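# Three arms stand the enclosure upright in its bay

## Task

Set the enclosure upright, resting on its base, inside the marked bay, and never let it spin or tip quickly along the way.

## Robot and tools

Robots: three identical i2rt Big YAM arms named arm1, arm2 and arm3. Each has six joints, a five-finger right hand and a wrist camera. Feet (base_link) in the scene frame, metres: arm1 at (-0.992, +0.313, +0.374), arm2 at (-0.959, -0.323, +0.400), both facing roughly +x; arm3 at (+0.867, -0.004, +0.626), turned about 180 degrees so it faces roughly -x. Each foot faces along its own +x. Room cameras cam_high and cam_low are fixed; wrist cameras are arm1_cam_wrist, arm2_cam_wrist, arm3_cam_wrist.

Frames: a single scene frame, origin on the floor, +z up. The hand point sits 0.045 m in front of the palm; its +z runs along straightened fingers, +y comes out of the palm, +x goes across the palm away from the thumb. Printed hand positions may be a bit off, more so at long reach. hand_target is where the hand would be at the joint targets currently held.

move: one action per call. Top-level keys are arm1, arm2, arm3 (one object per robot; omit a robot to leave it on its old command) and cameras (list of names, "all", or [] for none). Inside a robot's object:
- joints: absolute targets by name. joint1_rad -2.879..2.879 (base yaw, positive counter-clockwise from above), joint2_rad 0..3.141 (shoulder, 0 = upper arm pointing back), joint3_rad 0..3.019 (elbow, 0 = folded), joint4_rad -1.692..1.57 (hand pitch, positive lifts fingers), joint5_rad -1.57..1.57 (sideways, positive to the arm's right), joint6_rad -2.094..2.094 (roll, positive clockwise viewed from behind). Radians.
- Hand keys, all on a -1..1 scale, absolute: hand_little, hand_ring, hand_middle, hand_index, hand_thumb_bend (+1 straight, -1 curled), hand_thumb_turn (+1 beside palm, -1 opposite fingers). Settings: hand_force_limit (-1 about 0 N up to +1 = 10 N, 15 N for thumb motors) and hand_speed (-0.96..1; faster up to +0.48, flat beyond).
- target: one list of seven numbers [x, y, z, qw, qx, qy, qz], an absolute hand pose in the scene frame, metres plus a unit quaternion. The hand travels a straight line there from its hand_target. With target, joints may hold only hand keys.
- speed: top path speed, 0.002..0.5 m/s (default 0.25); rotation capped at twice that in rad/s. Only valid with target.
- min_time_s: 0.1..8 s, a floor on how long this robot's joint motions take; used with joints.
All motions in a call begin at once; hand paths of one call finish together, paced by the slowest, and last 0.5 to 10 s. Paths ignore obstacles and other arms. The controller limits each step to 100 mm and 20 degrees from the measured pose, so expect lag and centimetre-level error; near full stretch (about 1.07 m from joint 1) the hand can overshoot the speed. Unknown keys make a call invalid; out-of-range numbers get it refused, and after a refusal the remaining move, wait and finished_scene calls of that reply are skipped. A move with no action just reports all states and images.

wait: seconds 0..10, plus optional cameras; commands nothing. zoom_image: camera plus region [x0, y0, x1, y1] in pixels from the top-left, at most 504 by 504, only on the newest images. show_instructions: shows the reference page. finished_scene: ends the scene for good; the enclosure must already be upright in the bay and stay so without help.

Result lines: "move" lists each robot given a motion with done or its worst status. "pictures" gives image order; frames may lag the state slightly. Robots under "as last shown" were not commanded and repeat old values. joint_status/hand_status: off_target (stopped short, may still push), time_out (the arm holds targets near where it stopped and keeps pushing; on_its_own lists those still moving; send a joint its reported position to relax it), not_followed (a safety check blocked the command; "pose unreachable" for a target; the arm may keep trying until given new targets). on_its_own shows uncommanded activity; "held at" is a target, not a reading. hand_stopped_by gives six words for little, ring, middle, index, thumb_bend, thumb_turn: moving, target, force, stalled, fault. *_load_n values are fingertip forces in N, positive when the finger is pushed open; a dropped grip shows as loads sinking toward zero. Joint torques include gravity and drift; numbers 3 and 4 wrap at ±28 N m. Joint velocities read "within noise" when still. MOTOR HOT appears at 85 °C; at 100 °C the arm goes limp for 30 to 60 s (OVER-TEMPERATURE FAULT), and afterwards affected keys read limit_stop_at_motor_heat and must be resent.

Gripping: a finger motor only starts when its target changes by 0.002 or more, stops at the target or when load hits hand_force_limit, then locks. To grip harder, raise the limit and send a more-closed target; to release, send a more-open one. For gentle grasps use hand_speed at -0.94 or below. Thumb opposed fingers wrap objects 0.035 to 0.065 m thick; handles down to about 0.025 m. A wrist bracket on the little-finger side sticks out and can strike things.

Avoid: arms pressing into each other (fatal), including one hand closing on another's fingers; hard strikes on fixed or heavy objects; dropping the enclosure or letting it fall or spin fast; pushing anything off the work area or to the floor; prolonged stretching or pushing into unreachable poses, which overheats motors. The arms do not stop on contact. Occasional external nudges may move loose items.

Each tool is called after ">>>" as name([rows], argument=value, ...), one row to a line, values as JSON.

Reference images:

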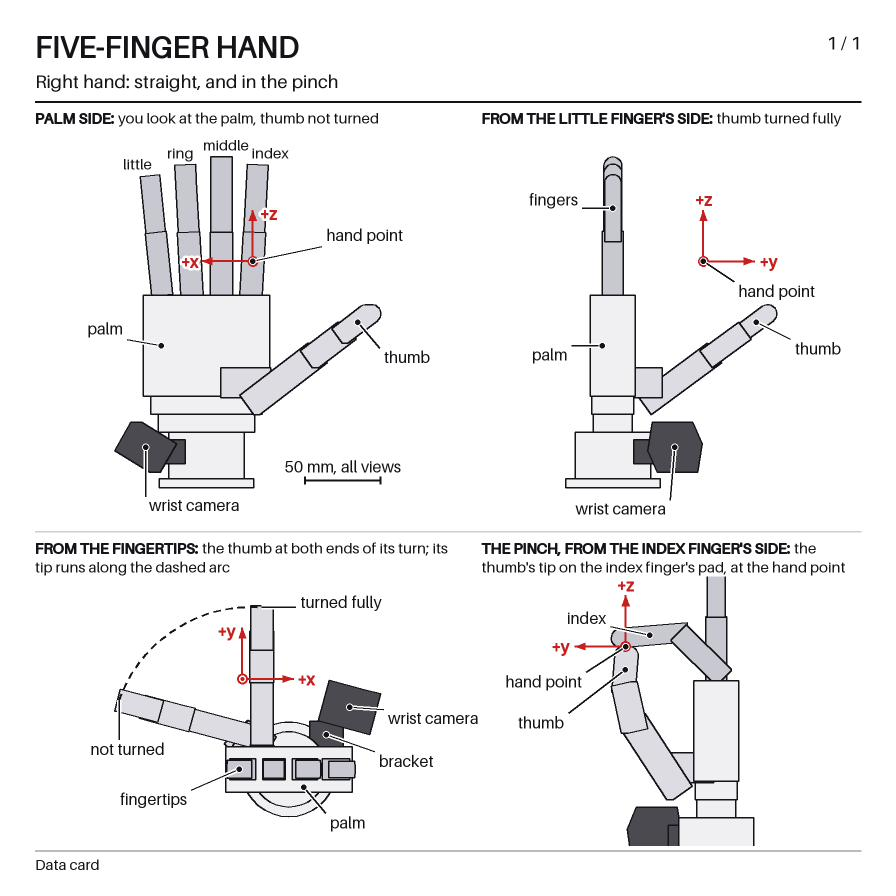

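## Session

>>> move()

Scene clock: 0.00 s.
Joint torques (N m): no reading
Motor temperatures (°C): arm1=[25 25 20 22 22 24] | arm2=[23 25 24 23 25 23] | arm3=[27 23 20 22 24 22]
Heat: arm1: hottest joint1_rad 25 °C; arm2: hottest joint2_rad 25 °C; arm3: hottest joint1_rad 27 °C.
Joint velocities: within noise
arm1.joint_positions: joint1_rad=-0.173 joint2_rad=+0.625 joint3_rad=+1.356 joint4_rad=-1.221 joint5_rad=+0.013 joint6_rad=-1.401 hand_little=+1.000 hand_ring=+1.000 hand_middle=+1.000 hand_index=+1.000 hand_thumb_turn=+1.000 hand_thumb_bend=+1.000 hand_force_limit=+0.000 hand_speed=-0.800
arm1.joint_status: not commanded
arm1.hand_stopped_by: target,target,target,target,target,target
arm1.little_load_n: 0.0
arm1.ring_load_n: 0.0
arm1.middle_load_n: 0.0
arm1.index_load_n: 0.0
arm1.thumb_bend_load_n: 0.0
arm1.thumb_turn_load_n: -0.5
arm1.hand: x=-0.7529 y=+0.2226 z=+0.8784 quat_wxyz=(-0.005, +0.843, -0.132, +0.521) (m; scene frame)
arm1.hand_target: x=-0.7545 y=+0.2228 z=+0.8895 quat_wxyz=(-0.005, +0.837, -0.132, +0.531) (m; scene frame)
arm1.hand_status: not commanded
arm2.joint_positions: joint1_rad=-0.235 joint2_rad=+0.643 joint3_rad=+1.452 joint4_rad=-1.411 joint5_rad=+0.176 joint6_rad=-1.148 hand_little=+1.000 hand_ring=+1.000 hand_middle=+1.000 hand_index=+1.000 hand_thumb_turn=+1.000 hand_thumb_bend=+1.000 hand_force_limit=+0.000 hand_speed=-0.800
arm2.joint_status: not commanded
arm2.hand_stopped_by: target,target,target,target,target,target
arm2.little_load_n: 0.0
arm2.ring_load_n: 0.0
arm2.middle_load_n: 0.0
arm2.index_load_n: 0.0
arm2.thumb_bend_load_n: 0.0
arm2.thumb_turn_load_n: 0.0
arm2.hand: x=-0.7752 y=-0.4494 z=+0.8975 quat_wxyz=(+0.038, +0.820, -0.331, +0.465) (m; scene frame)
arm2.hand_target: x=-0.7766 y=-0.4490 z=+0.9057 quat_wxyz=(+0.037, +0.815, -0.330, +0.474) (m; scene frame)
arm2.hand_status: not commanded
arm3.joint_positions: joint1_rad=+0.187 joint2_rad=+0.639 joint3_rad=+1.350 joint4_rad=-1.514 joint5_rad=-0.121 joint6_rad=-1.411 hand_little=+1.000 hand_ring=+1.000 hand_middle=+1.000 hand_index=+1.000 hand_thumb_turn=+1.000 hand_thumb_bend=+1.000 hand_force_limit=+0.000 hand_speed=-0.800
arm3.joint_status: not commanded
arm3.hand_stopped_by: target,target,target,target,target,target
arm3.little_load_n: 0.0
arm3.ring_load_n: 0.0
arm3.middle_load_n: 0.0
arm3.index_load_n: 0.0
arm3.thumb_bend_load_n: 0.0
arm3.thumb_turn_load_n: 0.0
arm3.hand: x=+0.6570 y=-0.0208 z=+1.0623 quat_wxyz=(+0.357, +0.052, -0.924, +0.125) (m; scene frame)
arm3.hand_target: x=+0.6564 y=-0.0209 z=+1.0742 quat_wxyz=(+0.370, +0.053, -0.919, +0.128) (m; scene frame)
arm3.hand_status: not commanded
pictures: arm1_cam_wrist, arm2_cam_wrist, arm3_cam_wrist, cam_high, cam_low
Images, in order (width x height): arm1_cam_wrist 672x504, arm2_cam_wrist 672x504, arm3_cam_wrist 672x504, cam_high 896x504, cam_low 896x504.

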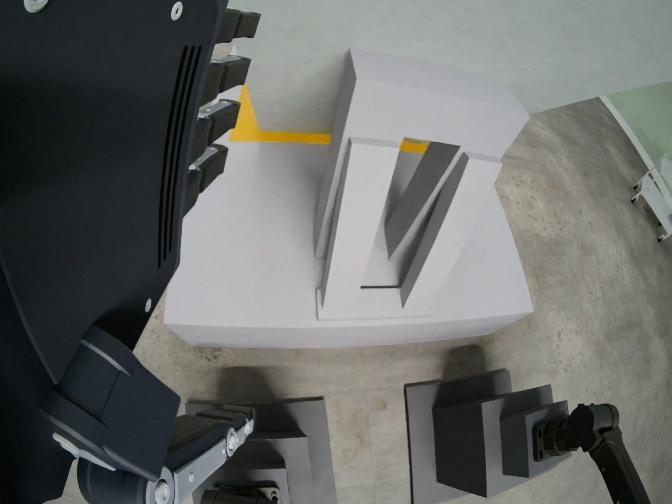

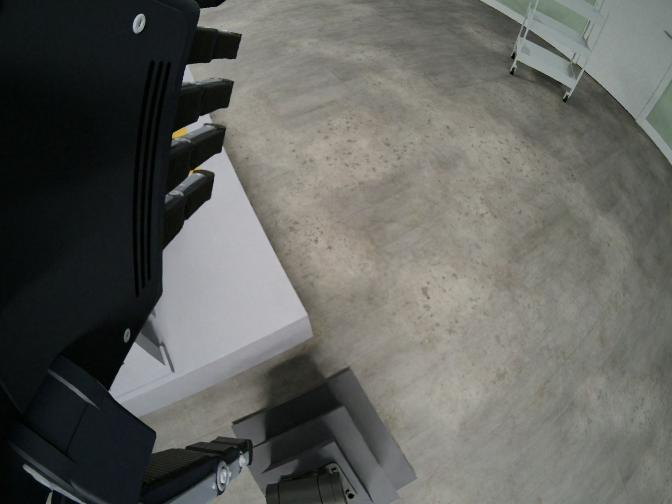

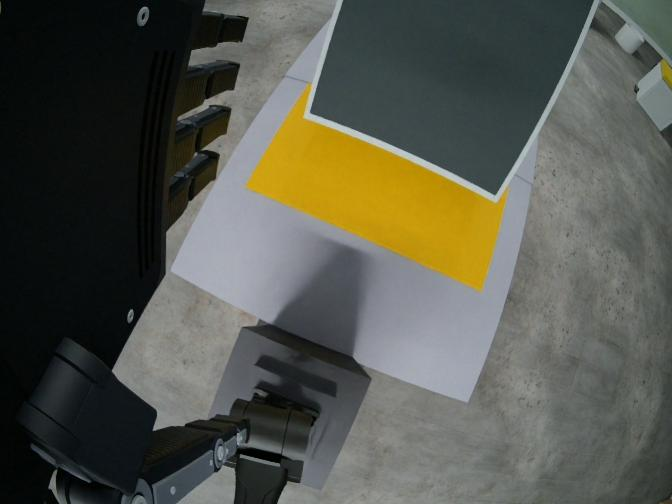

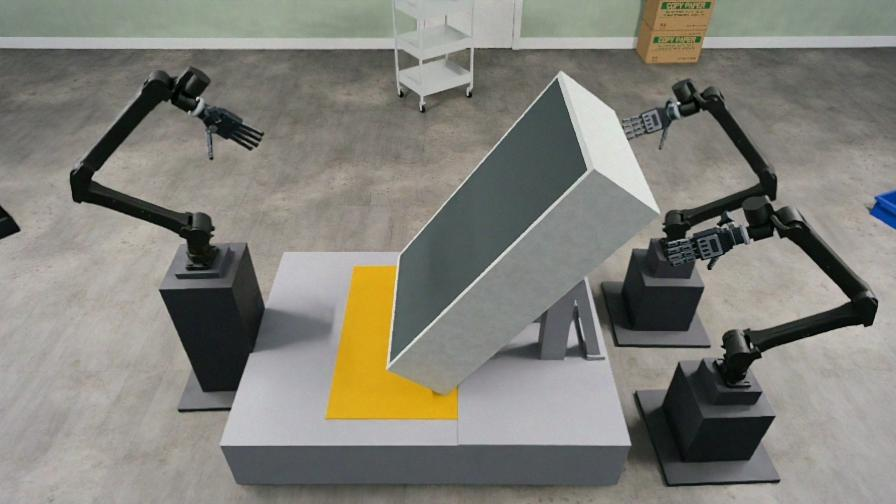

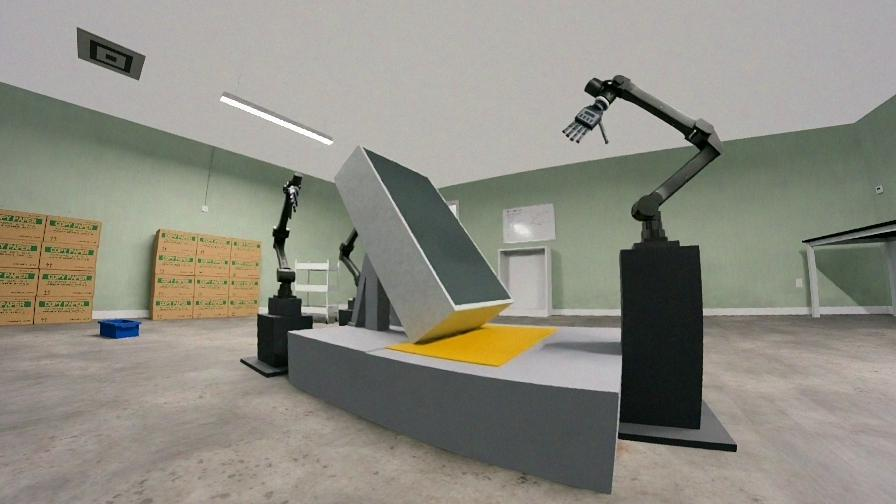

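>>> zoom_image(camera="cam_high", region=[380, 60, 884, 504])

>>> zoom_image(camera="cam_low", region=[220, 130, 720, 500])

>>> zoom_image(camera="arm1_cam_wrist", region=[150, 0, 650, 504])

Scaled by 1.000.

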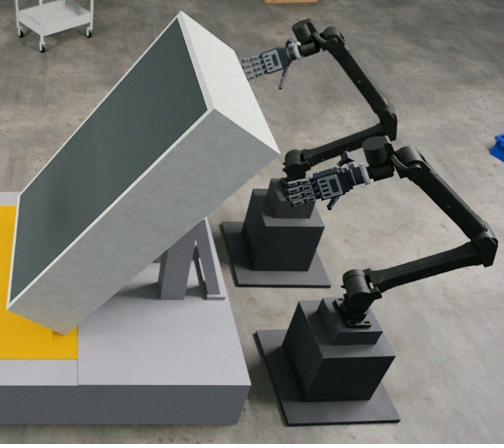

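Scaled by 1.008 from the camera's 896x504 image, which has a finer 1280x720 frame.

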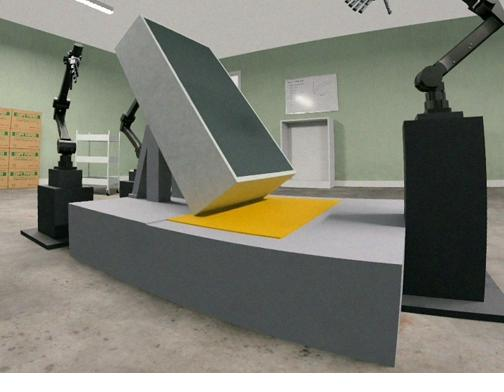

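Scaled by 1.000.

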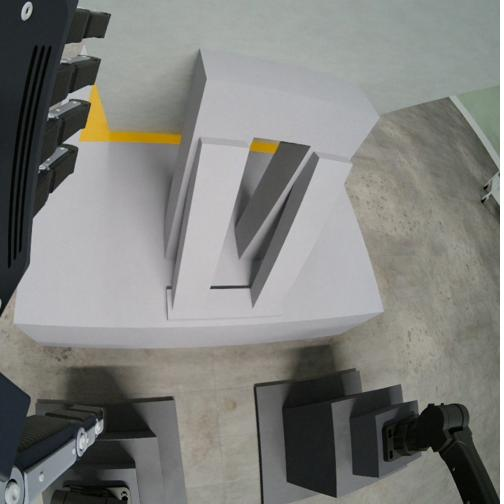

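>>> zoom_image(camera="cam_high", region=[420, 240, 660, 420])

>>> zoom_image(camera="cam_low", region=[320, 140, 540, 360])

>>> zoom_image(camera="arm3_cam_wrist", region=[220, 0, 620, 300])

Scaled by 2.100 from the camera's 896x504 image, which has a finer 1280x720 frame.

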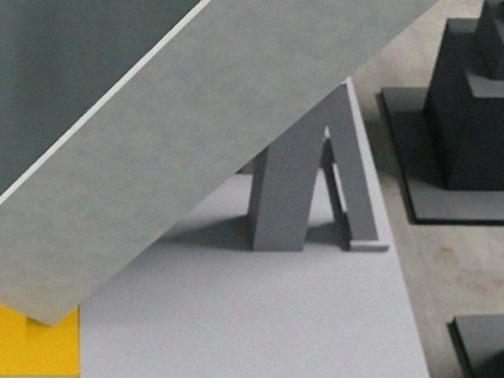

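Scaled by 2.291 from the camera's 896x504 image, which has a finer 1280x720 frame.

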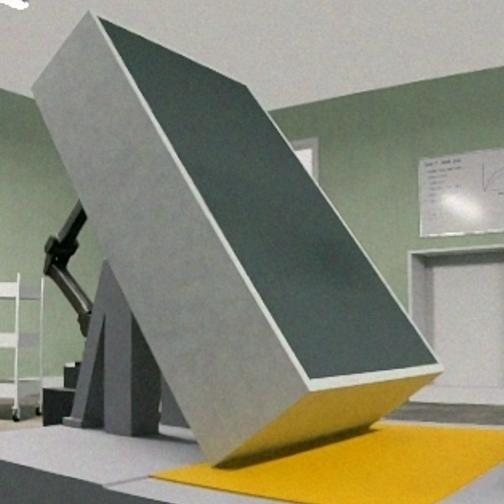

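Scaled by 1.260 from the camera's 672x504 image, which has a finer 960x720 frame.

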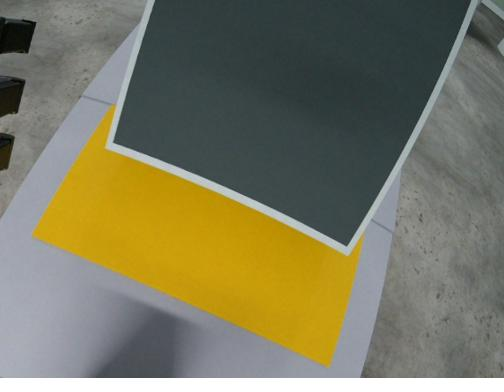

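>>> move(arm1={"joints": {"joint6_rad": 0.0, "hand_little": -1, "hand_ring": -1, "hand_middle": -1, "hand_index": -1, "hand_thumb_turn": -1, "hand_speed": -0.6}, "min_time_s": 3}, arm2={"joints": {"joint6_rad": 0.0, "joint5_rad": 0.0, "hand_little": -1, "hand_ring": -1, "hand_middle": -1, "hand_index": -1, "hand_thumb_turn": -1, "hand_speed": -0.6}, "min_time_s": 3}, arm3={"joints": {"joint6_rad": 0.0, "joint5_rad": 0.0, "hand_little": -1, "hand_ring": -1, "hand_middle": -1, "hand_index": -1, "hand_thumb_turn": -1, "hand_speed": -0.6}, "min_time_s": 3}, cameras=["all"])

Scene clock: 344.47 s.
Joint torques (N m): arm1=[-0.56 0.26 8.16 1.92 0.02 0.17] | arm2=[-0.09 1.96 9.07 1.44 0.02 0.06] | arm3=[0.38 1.26 9.73 1.59 0.08 -0.01]
Motor temperatures (°C): arm1=[24 25 27 22 22 22] | arm2=[22 24 29 23 23 22] | arm3=[26 23 27 22 23 22]
Heat: arm1: hottest joint3_rad 27 °C; arm2: hottest joint3_rad 29 °C; arm3: hottest joint3_rad 27 °C.
move: arm1 done; arm2 done; arm3 done
Joint velocities: within noise
arm1.joint_positions: joint1_rad=-0.173 joint2_rad=+0.625 joint3_rad=+1.356 joint4_rad=-1.221 joint5_rad=+0.013 joint6_rad=-0.014 hand_little=-1.000 hand_ring=-1.000 hand_middle=-1.000 hand_index=-1.000 hand_thumb_turn=-1.000 hand_thumb_bend=+1.000 hand_force_limit=+0.000 hand_speed=-0.600
arm1.joint_status: all done
arm1.hand_stopped_by: target,target,target,target,target,target
arm1.little_load_n: 0.0
arm1.ring_load_n: 0.0
arm1.middle_load_n: 0.5
arm1.index_load_n: 0.0
arm1.thumb_bend_load_n: 0.0
arm1.thumb_turn_load_n: 0.0
arm1.hand: x=-0.7499 y=+0.3070 z=+0.8602 quat_wxyz=(-0.337, +0.564, -0.641, +0.398) (m; scene frame)
arm1.hand_target: x=-0.7507 y=+0.3080 z=+0.8715 quat_wxyz=(-0.346, +0.555, -0.640, +0.403) (m; scene frame)
arm1.hand_status: not commanded
arm2.joint_positions: joint1_rad=-0.235 joint2_rad=+0.643 joint3_rad=+1.452 joint4_rad=-1.411 joint5_rad=+0.002 joint6_rad=-0.012 hand_little=-1.000 hand_ring=-1.000 hand_middle=-1.000 hand_index=-1.000 hand_thumb_turn=-1.000 hand_thumb_bend=+1.000 hand_force_limit=+0.000 hand_speed=-0.600
arm2.joint_status: all done
arm2.hand_stopped_by: target,target,target,target,target,target
arm2.little_load_n: 0.5
arm2.ring_load_n: 0.0
arm2.middle_load_n: 0.5
arm2.index_load_n: 0.0
arm2.thumb_bend_load_n: 0.0
arm2.thumb_turn_load_n: 0.0
arm2.hand: x=-0.7449 y=-0.3484 z=+0.8852 quat_wxyz=(-0.281, +0.547, -0.698, +0.368) (m; scene frame)
arm2.hand_target: x=-0.7456 y=-0.3471 z=+0.8939 quat_wxyz=(-0.289, +0.540, -0.697, +0.372) (m; scene frame)
arm2.hand_status: not commanded
arm3.joint_positions: joint1_rad=+0.187 joint2_rad=+0.639 joint3_rad=+1.350 joint4_rad=-1.514 joint5_rad=-0.002 joint6_rad=-0.009 hand_little=-1.000 hand_ring=-1.000 hand_middle=-1.000 hand_index=-1.000 hand_thumb_turn=-1.000 hand_thumb_bend=+1.000 hand_force_limit=+0.000 hand_speed=-0.600
arm3.joint_status: all done
arm3.hand_stopped_by: target,target,target,target,target,target
arm3.little_load_n: 0.0
arm3.ring_load_n: 0.0
arm3.middle_load_n: 0.5
arm3.index_load_n: 0.0
arm3.thumb_bend_load_n: 0.0
arm3.thumb_turn_load_n: 0.0
arm3.hand: x=+0.6884 y=-0.0766 z=+1.0517 quat_wxyz=(+0.235, -0.575, -0.727, +0.292) (m; scene frame)
arm3.hand_target: x=+0.6873 y=-0.0769 z=+1.0633 quat_wxyz=(+0.243, -0.575, -0.720, +0.303) (m; scene frame)
arm3.hand_status: not commanded
pictures: arm1_cam_wrist, arm2_cam_wrist, arm3_cam_wrist, cam_high, cam_low
Images, in order (width x height): arm1_cam_wrist 672x504, arm2_cam_wrist 672x504, arm3_cam_wrist 672x504, cam_high 896x504, cam_low 896x504.

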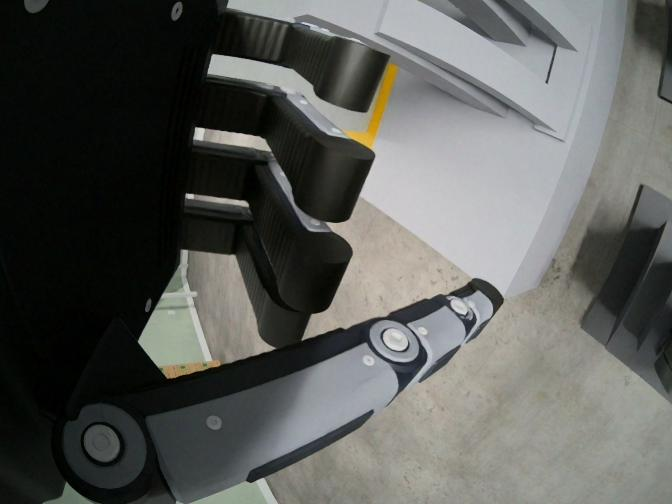

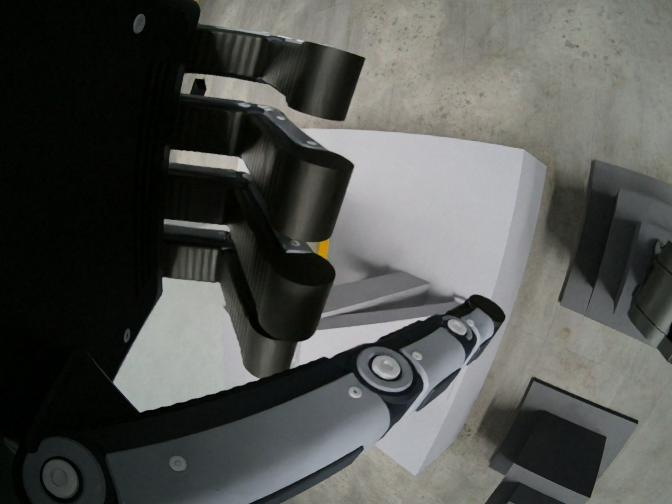

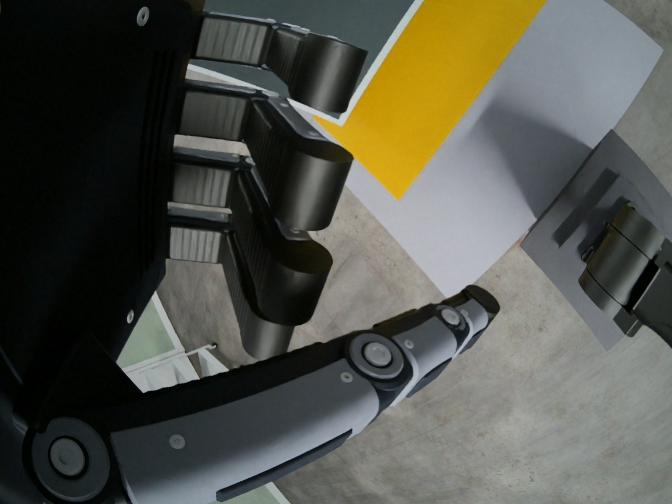

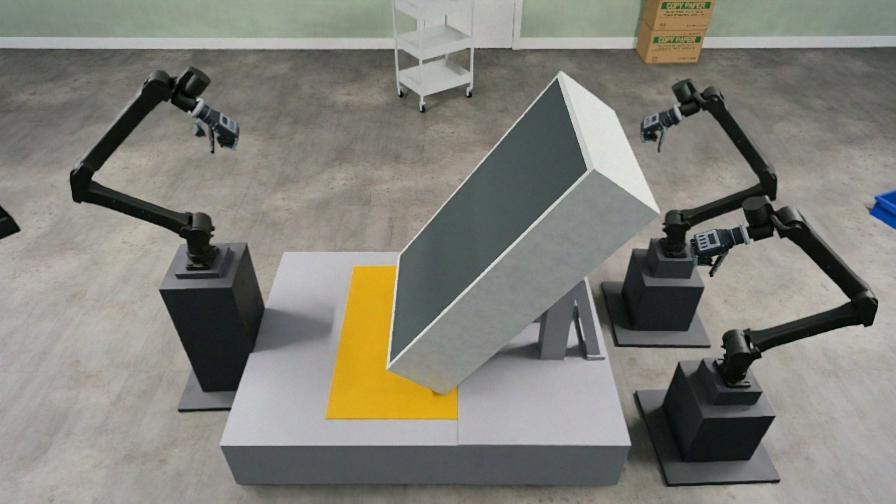

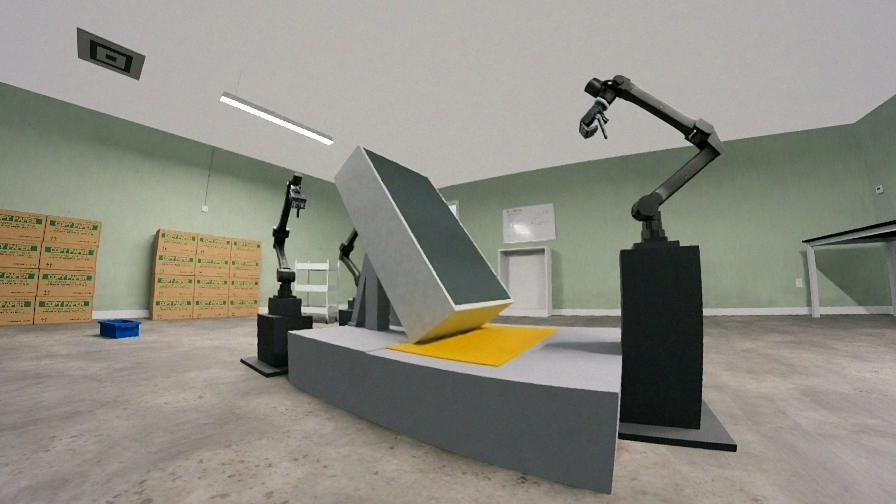

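>>> move(arm1={"target": [-0.55, 0.235, 0.68, 0.3799, -0.5964, 0.5964, -0.3799], "speed": 0.2}, arm2={"target": [-0.55, -0.25, 0.68, 0.3799, -0.5964, 0.5964, -0.3799], "speed": 0.2}, arm3={"target": [0.35, -0.075, 1.0, 0.3799, -0.5964, -0.5964, 0.3799], "speed": 0.2}, cameras=["all"])

Scene clock: 353.47 s.
Joint torques (N m): arm1=[-1.32 -7.18 7.99 2.48 -0.26 -0.11] | arm2=[-0.03 -1.73 10.14 2.07 0.11 -0.21] | arm3=[-0.09 -8.29 11.78 2.36 0.15 0.02]
Motor temperatures (°C): arm1=[24 25 27 22 22 22] | arm2=[22 24 29 23 23 22] | arm3=[26 23 27 22 23 22]
Heat: arm1: hottest joint3_rad 27 °C; arm2: hottest joint3_rad 29 °C; arm3: hottest joint3_rad 27 °C.
move: arm1 done; arm2 done; arm3 off_target
Joint velocities: within noise
arm1.joint_positions: joint1_rad=-0.378 joint2_rad=+0.982 joint3_rad=+0.960 joint4_rad=-0.466 joint5_rad=-0.309 joint6_rad=-0.144 hand_little=-1.000 hand_ring=-1.000 hand_middle=-1.000 hand_index=-1.000 hand_thumb_turn=-1.000 hand_thumb_bend=+1.000 hand_force_limit=+0.000 hand_speed=-0.600
arm1.joint_status: not commanded
arm1.hand_stopped_by: target,target,target,target,target,target
arm1.little_load_n: 0.0
arm1.ring_load_n: 0.0
arm1.middle_load_n: 0.0
arm1.index_load_n: 0.0
arm1.thumb_bend_load_n: 0.0
arm1.thumb_turn_load_n: 0.0
arm1.hand: x=-0.5518 y=+0.2411 z=+0.6809 quat_wxyz=(-0.381, +0.596, -0.601, +0.372) (m; scene frame)
arm1.hand_target: x=-0.5501 y=+0.2350 z=+0.6802 quat_wxyz=(-0.380, +0.596, -0.596, +0.380) (m; scene frame)
arm1.hand_status: done (0.006 m and 1.1 deg from the pose sent, 0.279 m and 8.3 deg at the start)
arm2.joint_positions: joint1_rad=+0.178 joint2_rad=+0.798 joint3_rad=+0.804 joint4_rad=-0.445 joint5_rad=+0.157 joint6_rad=+0.081 hand_little=-1.000 hand_ring=-1.000 hand_middle=-1.000 hand_index=-1.000 hand_thumb_turn=-1.000 hand_thumb_bend=+1.000 hand_force_limit=+0.000 hand_speed=-0.600
arm2.joint_status: not commanded
arm2.hand_stopped_by: target,target,target,target,target,target
arm2.little_load_n: 0.0
arm2.ring_load_n: 0.5
arm2.middle_load_n: 0.0
arm2.index_load_n: 0.0
arm2.thumb_bend_load_n: 0.0
arm2.thumb_turn_load_n: 0.0
arm2.hand: x=-0.5536 y=-0.2538 z=+0.6818 quat_wxyz=(-0.379, +0.591, -0.603, +0.379) (m; scene frame)
arm2.hand_target: x=-0.5502 y=-0.2500 z=+0.6801 quat_wxyz=(-0.380, +0.596, -0.596, +0.380) (m; scene frame)
arm2.hand_status: done (0.006 m and 1.0 deg from the pose sent, 0.300 m and 17.3 deg at the start)
arm3.joint_positions: joint1_rad=+0.080 joint2_rad=+1.133 joint3_rad=+1.213 joint4_rad=-0.562 joint5_rad=+0.094 joint6_rad=+0.038 hand_little=-1.000 hand_ring=-1.000 hand_middle=-1.000 hand_index=-1.000 hand_thumb_turn=-1.000 hand_thumb_bend=+1.000 hand_force_limit=+0.000 hand_speed=-0.600
arm3.joint_status: not commanded
arm3.hand_stopped_by: target,target,target,target,target,target
arm3.little_load_n: 0.0
arm3.ring_load_n: 0.0
arm3.middle_load_n: 0.0
arm3.index_load_n: 0.0
arm3.thumb_bend_load_n: 0.0
arm3.thumb_turn_load_n: 0.0
arm3.hand: x=+0.3566 y=-0.0787 z=+0.9819 quat_wxyz=(+0.368, -0.598, -0.611, +0.367) (m; scene frame)
arm3.hand_target: x=+0.3506 y=-0.0749 z=+0.9999 quat_wxyz=(+0.380, -0.596, -0.597, +0.380) (m; scene frame)
arm3.hand_status: off_target (0.020 m and 2.6 deg from the pose sent, 0.342 m and 24.7 deg at the start)
pictures: arm1_cam_wrist, arm2_cam_wrist, arm3_cam_wrist, cam_high, cam_low
Images, in order (width x height): arm1_cam_wrist 672x504, arm2_cam_wrist 672x504, arm3_cam_wrist 672x504, cam_high 896x504, cam_low 896x504.

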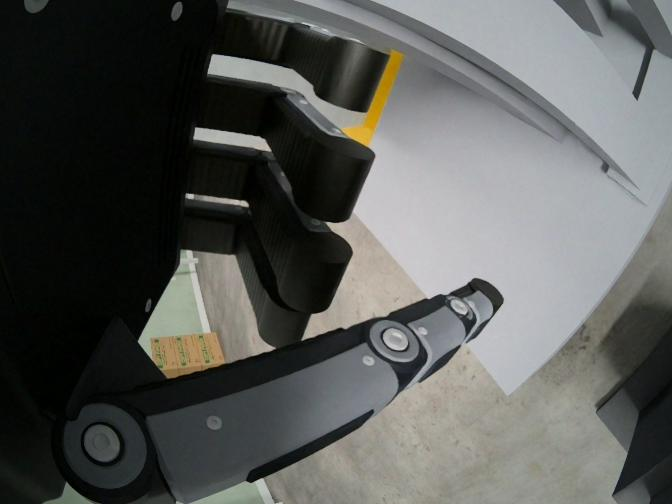

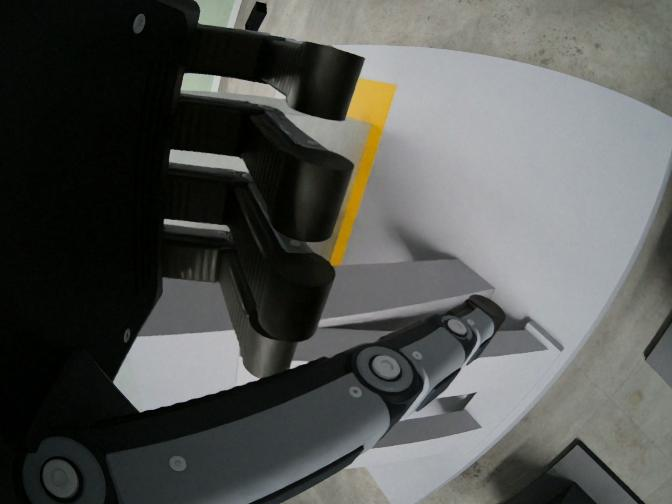

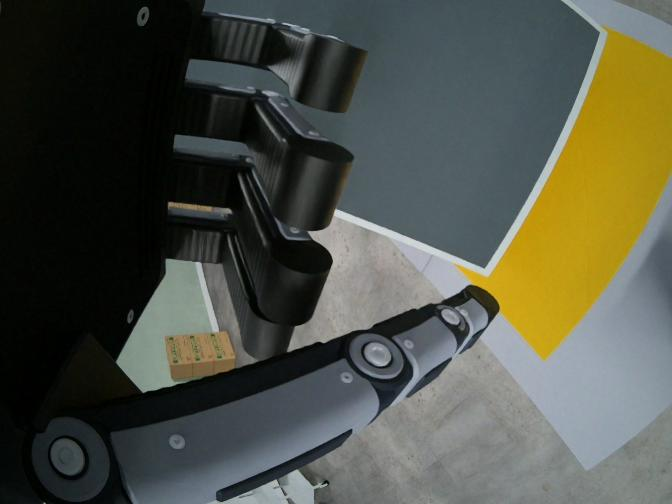

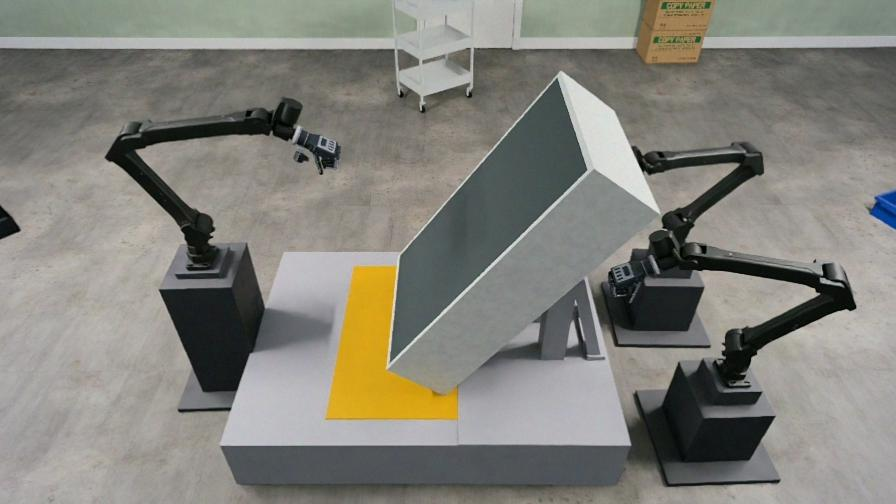

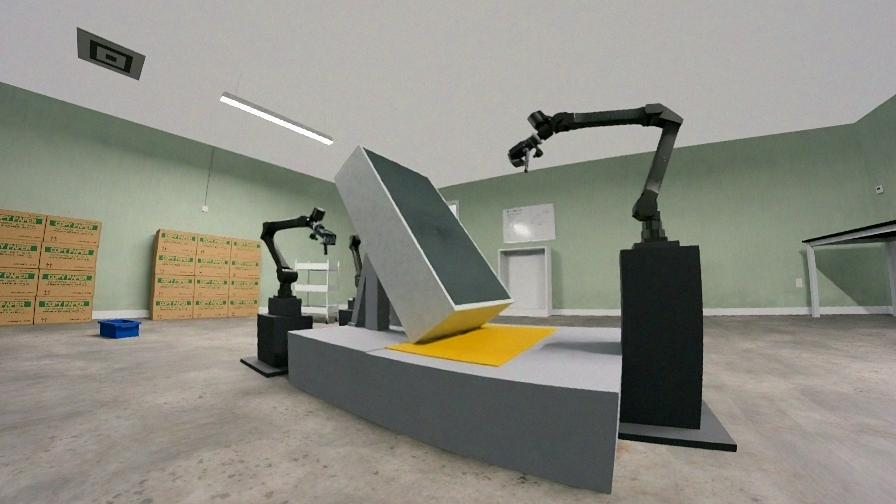

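>>> move(arm1={"target": [-0.39, 0.235, 0.655, 0.3799, -0.5964, 0.5964, -0.3799], "speed": 0.1}, arm2={"target": [-0.39, -0.25, 0.655, 0.3799, -0.5964, 0.5964, -0.3799], "speed": 0.1}, cameras=["arm1_cam_wrist", "arm2_cam_wrist", "cam_high", "cam_low"])

Scene clock: 380.33 s.
Joint torques (N m): arm1=[0.26 -12.81 12.31 2.44 0.04 0.17] | arm2=[-1.03 -8.18 14.22 2.06 0.02 -0.23] | arm3=[-0.79 -8.35 11.64 2.35 0.16 -0.01]
Motor temperatures (°C): arm1=[24 25 26 22 22 22] | arm2=[22 24 29 23 23 22] | arm3=[26 23 29 22 23 22]
Heat: arm1: hottest joint3_rad 26 °C; arm2: hottest joint3_rad 29 °C; arm3: hottest joint3_rad 29 °C.
move: arm1 off_target; arm2 off_target
Joint velocities: within noise
arm1.joint_positions: joint1_rad=-0.284 joint2_rad=+1.391 joint3_rad=+1.157 joint4_rad=-0.293 joint5_rad=-0.214 joint6_rad=-0.117 hand_little=-1.000 hand_ring=-1.000 hand_middle=-1.000 hand_index=-1.000 hand_thumb_turn=-1.000 hand_thumb_bend=+1.000 hand_force_limit=+0.000 hand_speed=-0.600
arm1.joint_status: not commanded
arm1.hand_stopped_by: target,target,target,target,target,target
arm1.little_load_n: 0.0
arm1.ring_load_n: 0.0
arm1.middle_load_n: 0.0
arm1.index_load_n: 0.0
arm1.thumb_bend_load_n: 0.0
arm1.thumb_turn_load_n: 0.5
arm1.hand: x=-0.4126 y=+0.2333 z=+0.6242 quat_wxyz=(-0.362, +0.607, -0.609, +0.359) (m; scene frame)
arm1.hand_target: x=-0.3925 y=+0.2355 z=+0.6552 quat_wxyz=(-0.380, +0.596, -0.596, +0.380) (m; scene frame)
arm1.hand_status: off_target (0.038 m and 3.6 deg from the pose sent, 0.164 m and 1.1 deg at the start)
arm2.joint_positions: joint1_rad=+0.131 joint2_rad=+1.254 joint3_rad=+0.997 joint4_rad=-0.216 joint5_rad=+0.099 joint6_rad=+0.053 hand_little=-1.000 hand_ring=-1.000 hand_middle=-1.000 hand_index=-1.000 hand_thumb_turn=-1.000 hand_thumb_bend=+1.000 hand_force_limit=+0.000 hand_speed=-0.600
arm2.joint_status: not commanded
arm2.hand_stopped_by: target,target,target,target,target,target
arm2.little_load_n: 0.0
arm2.ring_load_n: 0.0
arm2.middle_load_n: 0.0
arm2.index_load_n: 0.0
arm2.thumb_bend_load_n: 0.0
arm2.thumb_turn_load_n: 0.0
arm2.hand: x=-0.4101 y=-0.2470 z=+0.6363 quat_wxyz=(-0.370, +0.603, -0.605, +0.366) (m; scene frame)
arm2.hand_target: x=-0.3915 y=-0.2503 z=+0.6551 quat_wxyz=(-0.380, +0.596, -0.596, +0.380) (m; scene frame)
arm2.hand_status: off_target (0.028 m and 2.3 deg from the pose sent, 0.166 m and 1.1 deg at the start)
arm3: as last shown
arm3.joint_positions: joint1_rad=+0.080 joint2_rad=+1.133 joint3_rad=+1.213 joint4_rad=-0.562 joint5_rad=+0.094 joint6_rad=+0.039 hand_little=-1.000 hand_ring=-1.000 hand_middle=-1.000 hand_index=-1.000 hand_thumb_turn=-1.000 hand_thumb_bend=+1.000 hand_force_limit=+0.000 hand_speed=-0.600
arm3.middle_load_n: 0.5
arm3.index_load_n: 0.5
arm3.hand_target: x=+0.3506 y=-0.0749 z=+0.9999 quat_wxyz=(+0.380, -0.596, -0.596, +0.380) (m; scene frame)
pictures: arm1_cam_wrist, arm2_cam_wrist, cam_high, cam_low
Images, in order (width x height): arm1_cam_wrist 672x504, arm2_cam_wrist 672x504, cam_high 896x504, cam_low 896x504.

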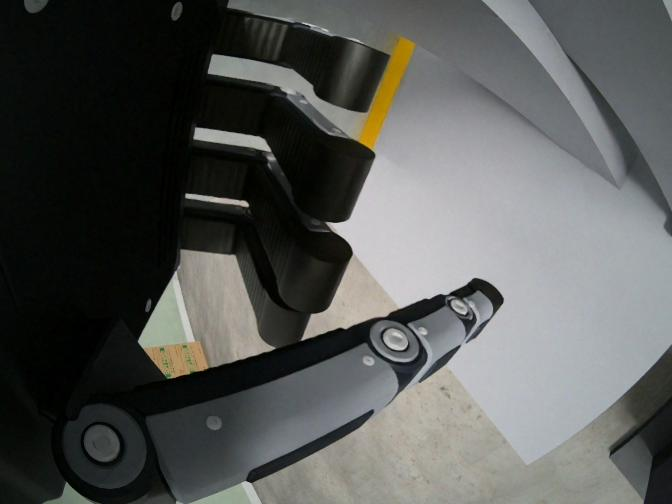

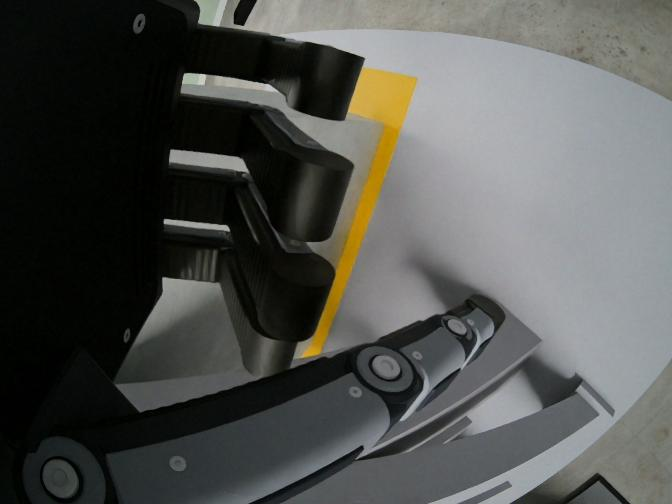

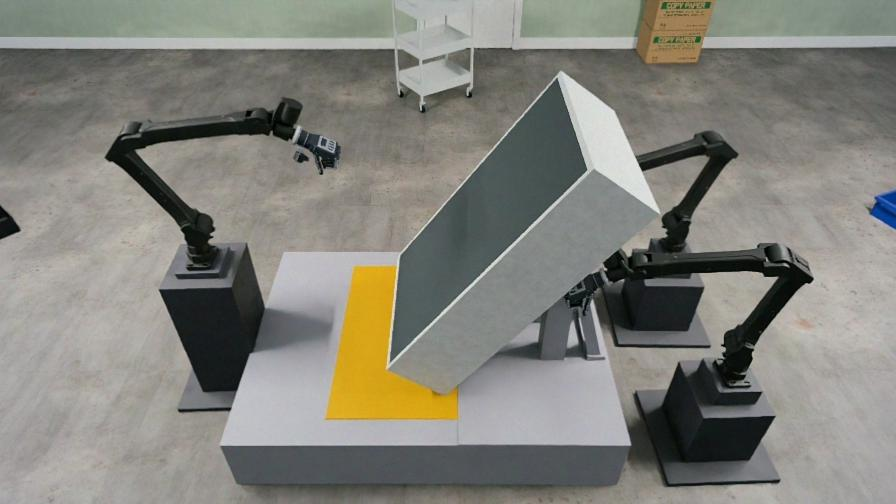

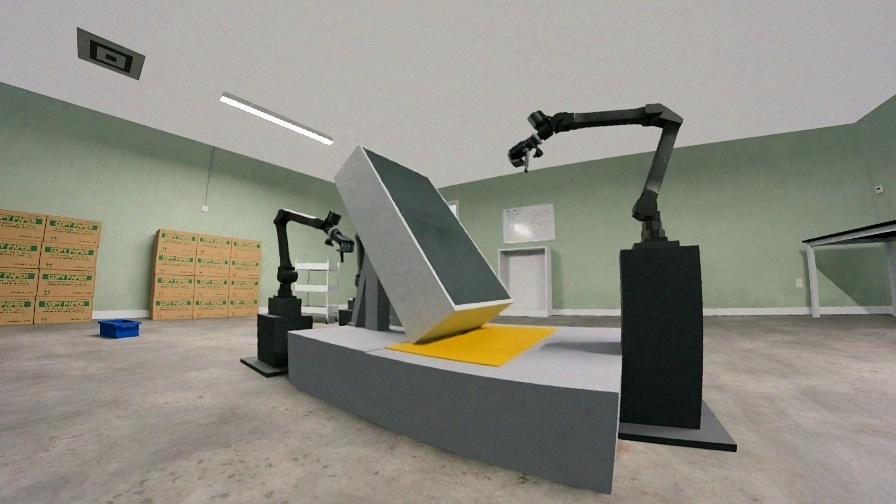

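>>> zoom_image(camera="cam_high", region=[500, 190, 680, 370])

>>> zoom_image(camera="cam_low", region=[260, 140, 460, 360])

Scaled by 2.800 from the camera's 896x504 image, which has a finer 1280x720 frame.

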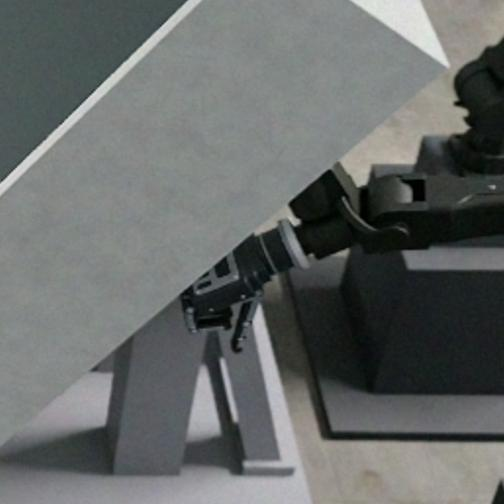

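Scaled by 2.291 from the camera's 896x504 image, which has a finer 1280x720 frame.

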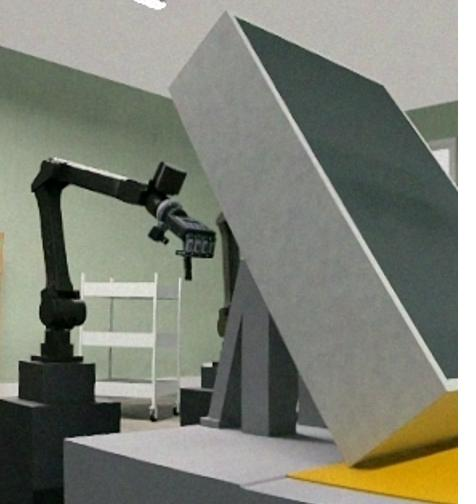

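>>> move(arm1={"target": [-0.35, 0.235, 0.686, 0.3799, -0.5964, 0.5964, -0.3799], "speed": 0.06}, arm2={"target": [-0.35, -0.25, 0.68, 0.3799, -0.5964, 0.5964, -0.3799], "speed": 0.06}, cameras=["cam_high", "cam_low"])

Scene clock: 397.40 s.
Joint torques (N m): arm1=[0.15 -14.33 12.7 1.37 0.07 0.15] | arm2=[-1.2 -8.88 14.28 1.06 0.05 -0.33] | arm3=[-0.44 -8.29 11.74 2.35 0.15 0]
Motor temperatures (°C): arm1=[24 25 26 22 22 22] | arm2=[22 25 31 23 23 22] | arm3=[26 24 30 22 23 22]
Heat: arm1: hottest joint3_rad 26 °C; arm2: hottest joint3_rad 31 °C; arm3: hottest joint3_rad 30 °C.
move: arm1 off_target; arm2 off_target
Joint velocities: within noise
arm1.joint_positions: joint1_rad=-0.264 joint2_rad=+1.480 joint3_rad=+1.331 joint4_rad=-0.346 joint5_rad=-0.197 joint6_rad=-0.106 hand_little=-1.000 hand_ring=-1.000 hand_middle=-1.000 hand_index=-1.000 hand_thumb_turn=-1.000 hand_thumb_bend=+1.000 hand_force_limit=+0.000 hand_speed=-0.600
arm1.joint_status: not commanded
arm1.hand_stopped_by: target,target,target,target,target,target
arm1.little_load_n: 0.0
arm1.ring_load_n: 0.0
arm1.middle_load_n: 0.0
arm1.index_load_n: 0.0
arm1.thumb_bend_load_n: 0.0
arm1.thumb_turn_load_n: 0.0
arm1.hand: x=-0.3662 y=+0.2322 z=+0.6615 quat_wxyz=(-0.370, +0.602, -0.603, +0.370) (m; scene frame)
arm1.hand_target: x=-0.3515 y=+0.2352 z=+0.6859 quat_wxyz=(-0.380, +0.596, -0.596, +0.380) (m; scene frame)
arm1.hand_status: off_target (0.029 m and 1.9 deg from the pose sent, 0.088 m and 3.6 deg at the start)
arm2.joint_positions: joint1_rad=+0.122 joint2_rad=+1.342 joint3_rad=+1.149 joint4_rad=-0.249 joint5_rad=+0.090 joint6_rad=+0.049 hand_little=-1.000 hand_ring=-1.000 hand_middle=-1.000 hand_index=-1.000 hand_thumb_turn=-1.000 hand_thumb_bend=+1.000 hand_force_limit=+0.000 hand_speed=-0.600
arm2.joint_status: not commanded
arm2.hand_stopped_by: target,target,target,target,target,target
arm2.little_load_n: 0.0
arm2.ring_load_n: 0.0
arm2.middle_load_n: 0.0
arm2.index_load_n: 0.0
arm2.thumb_bend_load_n: 0.0
arm2.thumb_turn_load_n: 0.0
arm2.hand: x=-0.3654 y=-0.2456 z=+0.6691 quat_wxyz=(-0.380, +0.597, -0.599, +0.374) (m; scene frame)
arm2.hand_target: x=-0.3508 y=-0.2501 z=+0.6797 quat_wxyz=(-0.380, +0.596, -0.596, +0.380) (m; scene frame)
arm2.hand_status: off_target (0.019 m and 0.8 deg from the pose sent, 0.074 m and 2.3 deg at the start)
arm3: as last shown
arm3.middle_load_n: 0.0
arm3.index_load_n: 0.0
arm3.thumb_bend_load_n: -0.5
pictures: cam_high, cam_low
Images, in order (width x height): cam_high 896x504, cam_low 896x504.

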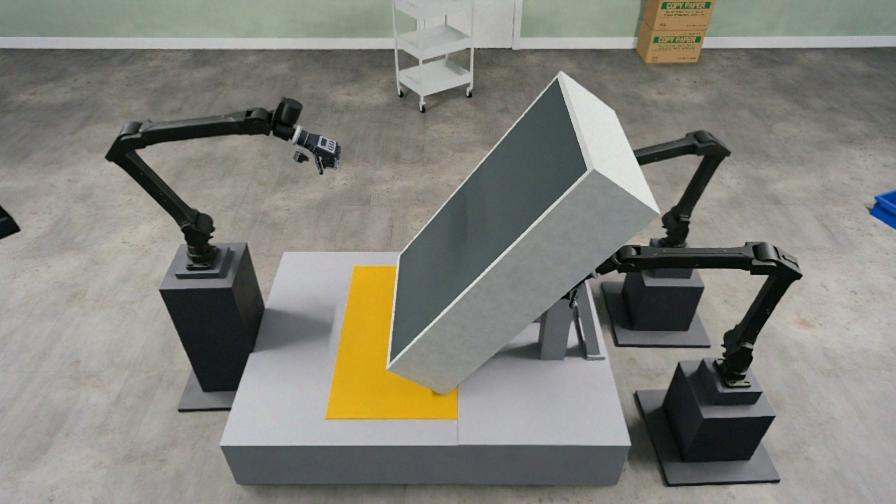

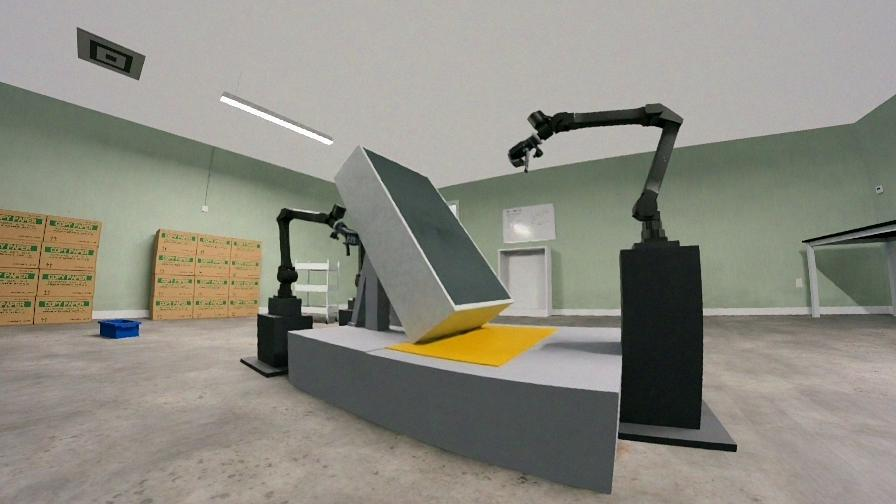

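>>> move(arm1={"target": [-0.333, 0.235, 0.697, 0.3799, -0.5964, 0.5964, -0.3799], "speed": 0.05}, arm2={"target": [-0.333, -0.25, 0.691, 0.3799, -0.5964, 0.5964, -0.3799], "speed": 0.05}, cameras=["cam_low"])

>>> zoom_image(camera="cam_low", region=[260, 140, 460, 360])

Scene clock: 404.37 s.
Joint torques (N m): arm1=[0.32 -11.93 15.97 1.54 0.06 0.13] | arm2=[-1.44 -7.71 17.57 0.95 0.05 -0.25] | arm3=[-0.15 -8.53 11.7 2.25 0.12 0]
Motor temperatures (°C): arm1=[24 25 27 22 22 22] | arm2=[22 25 32 23 23 22] | arm3=[26 24 30 22 23 22]
Heat: arm1: hottest joint3_rad 27 °C; arm2: hottest joint3_rad 32 °C; arm3: hottest joint3_rad 30 °C.
move: arm1 off_target; arm2 off_target
Joint velocities: within noise
arm1.joint_positions: joint1_rad=-0.260 joint2_rad=+1.487 joint3_rad=+1.349 joint4_rad=-0.375 joint5_rad=-0.191 joint6_rad=-0.101 hand_little=-1.000 hand_ring=-1.000 hand_middle=-1.000 hand_index=-1.000 hand_thumb_turn=-1.000 hand_thumb_bend=+1.000 hand_force_limit=+0.000 hand_speed=-0.600
arm1.joint_status: not commanded
arm1.hand_stopped_by: target,target,target,target,target,target
arm1.little_load_n: 0.0
arm1.ring_load_n: 0.0
arm1.middle_load_n: 0.0
arm1.index_load_n: 0.0
arm1.thumb_bend_load_n: 0.0
arm1.thumb_turn_load_n: 0.0
arm1.hand: x=-0.3659 y=+0.2342 z=+0.6618 quat_wxyz=(-0.365, +0.604, -0.608, +0.364) (m; scene frame)
arm1.hand_target: x=-0.3375 y=+0.2357 z=+0.6967 quat_wxyz=(-0.381, +0.596, -0.596, +0.381) (m; scene frame)
arm1.hand_status: off_target (0.048 m and 3.0 deg from the pose sent, 0.049 m and 1.9 deg at the start)
arm2.joint_positions: joint1_rad=+0.121 joint2_rad=+1.352 joint3_rad=+1.170 joint4_rad=-0.273 joint5_rad=+0.087 joint6_rad=+0.048 hand_little=-1.000 hand_ring=-1.000 hand_middle=-1.000 hand_index=-1.000 hand_thumb_turn=-1.000 hand_thumb_bend=+1.000 hand_force_limit=+0.000 hand_speed=-0.600
arm2.joint_status: not commanded
arm2.hand_stopped_by: target,target,target,target,target,target
arm2.little_load_n: 0.0
arm2.ring_load_n: 0.0
arm2.middle_load_n: 0.0
arm2.index_load_n: 0.0
arm2.thumb_bend_load_n: 0.0
arm2.thumb_turn_load_n: 0.0
arm2.hand: x=-0.3631 y=-0.2456 z=+0.6706 quat_wxyz=(-0.376, +0.601, -0.601, +0.370) (m; scene frame)
arm2.hand_target: x=-0.3359 y=-0.2505 z=+0.6906 quat_wxyz=(-0.381, +0.596, -0.596, +0.381) (m; scene frame)
arm2.hand_status: off_target (0.037 m and 1.4 deg from the pose sent, 0.039 m and 0.8 deg at the start)
arm3: as last shown
arm3.thumb_bend_load_n: 0.0
pictures: cam_low
Images, in order (width x height): cam_low 896x504.

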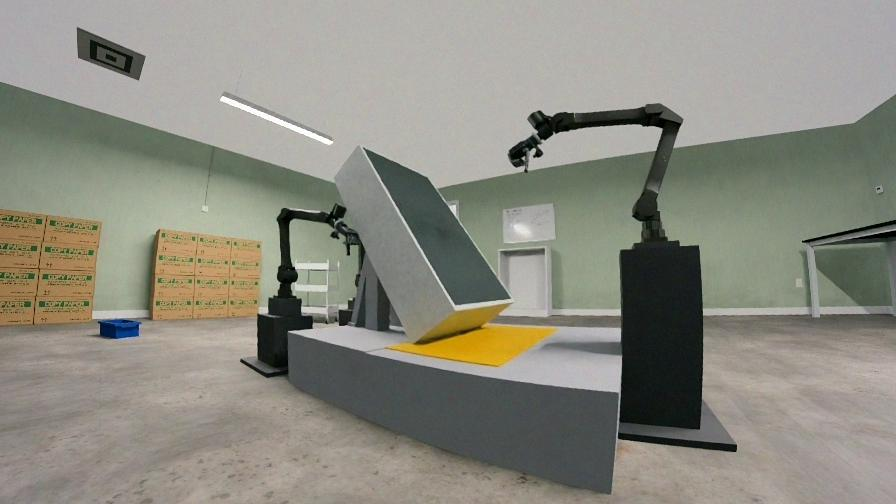

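Scaled by 2.291 from the camera's 896x504 image, which has a finer 1280x720 frame.

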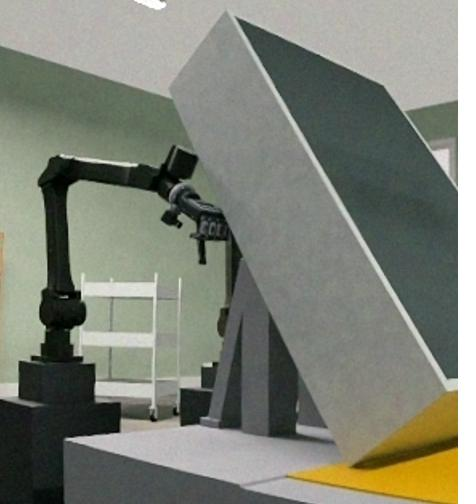

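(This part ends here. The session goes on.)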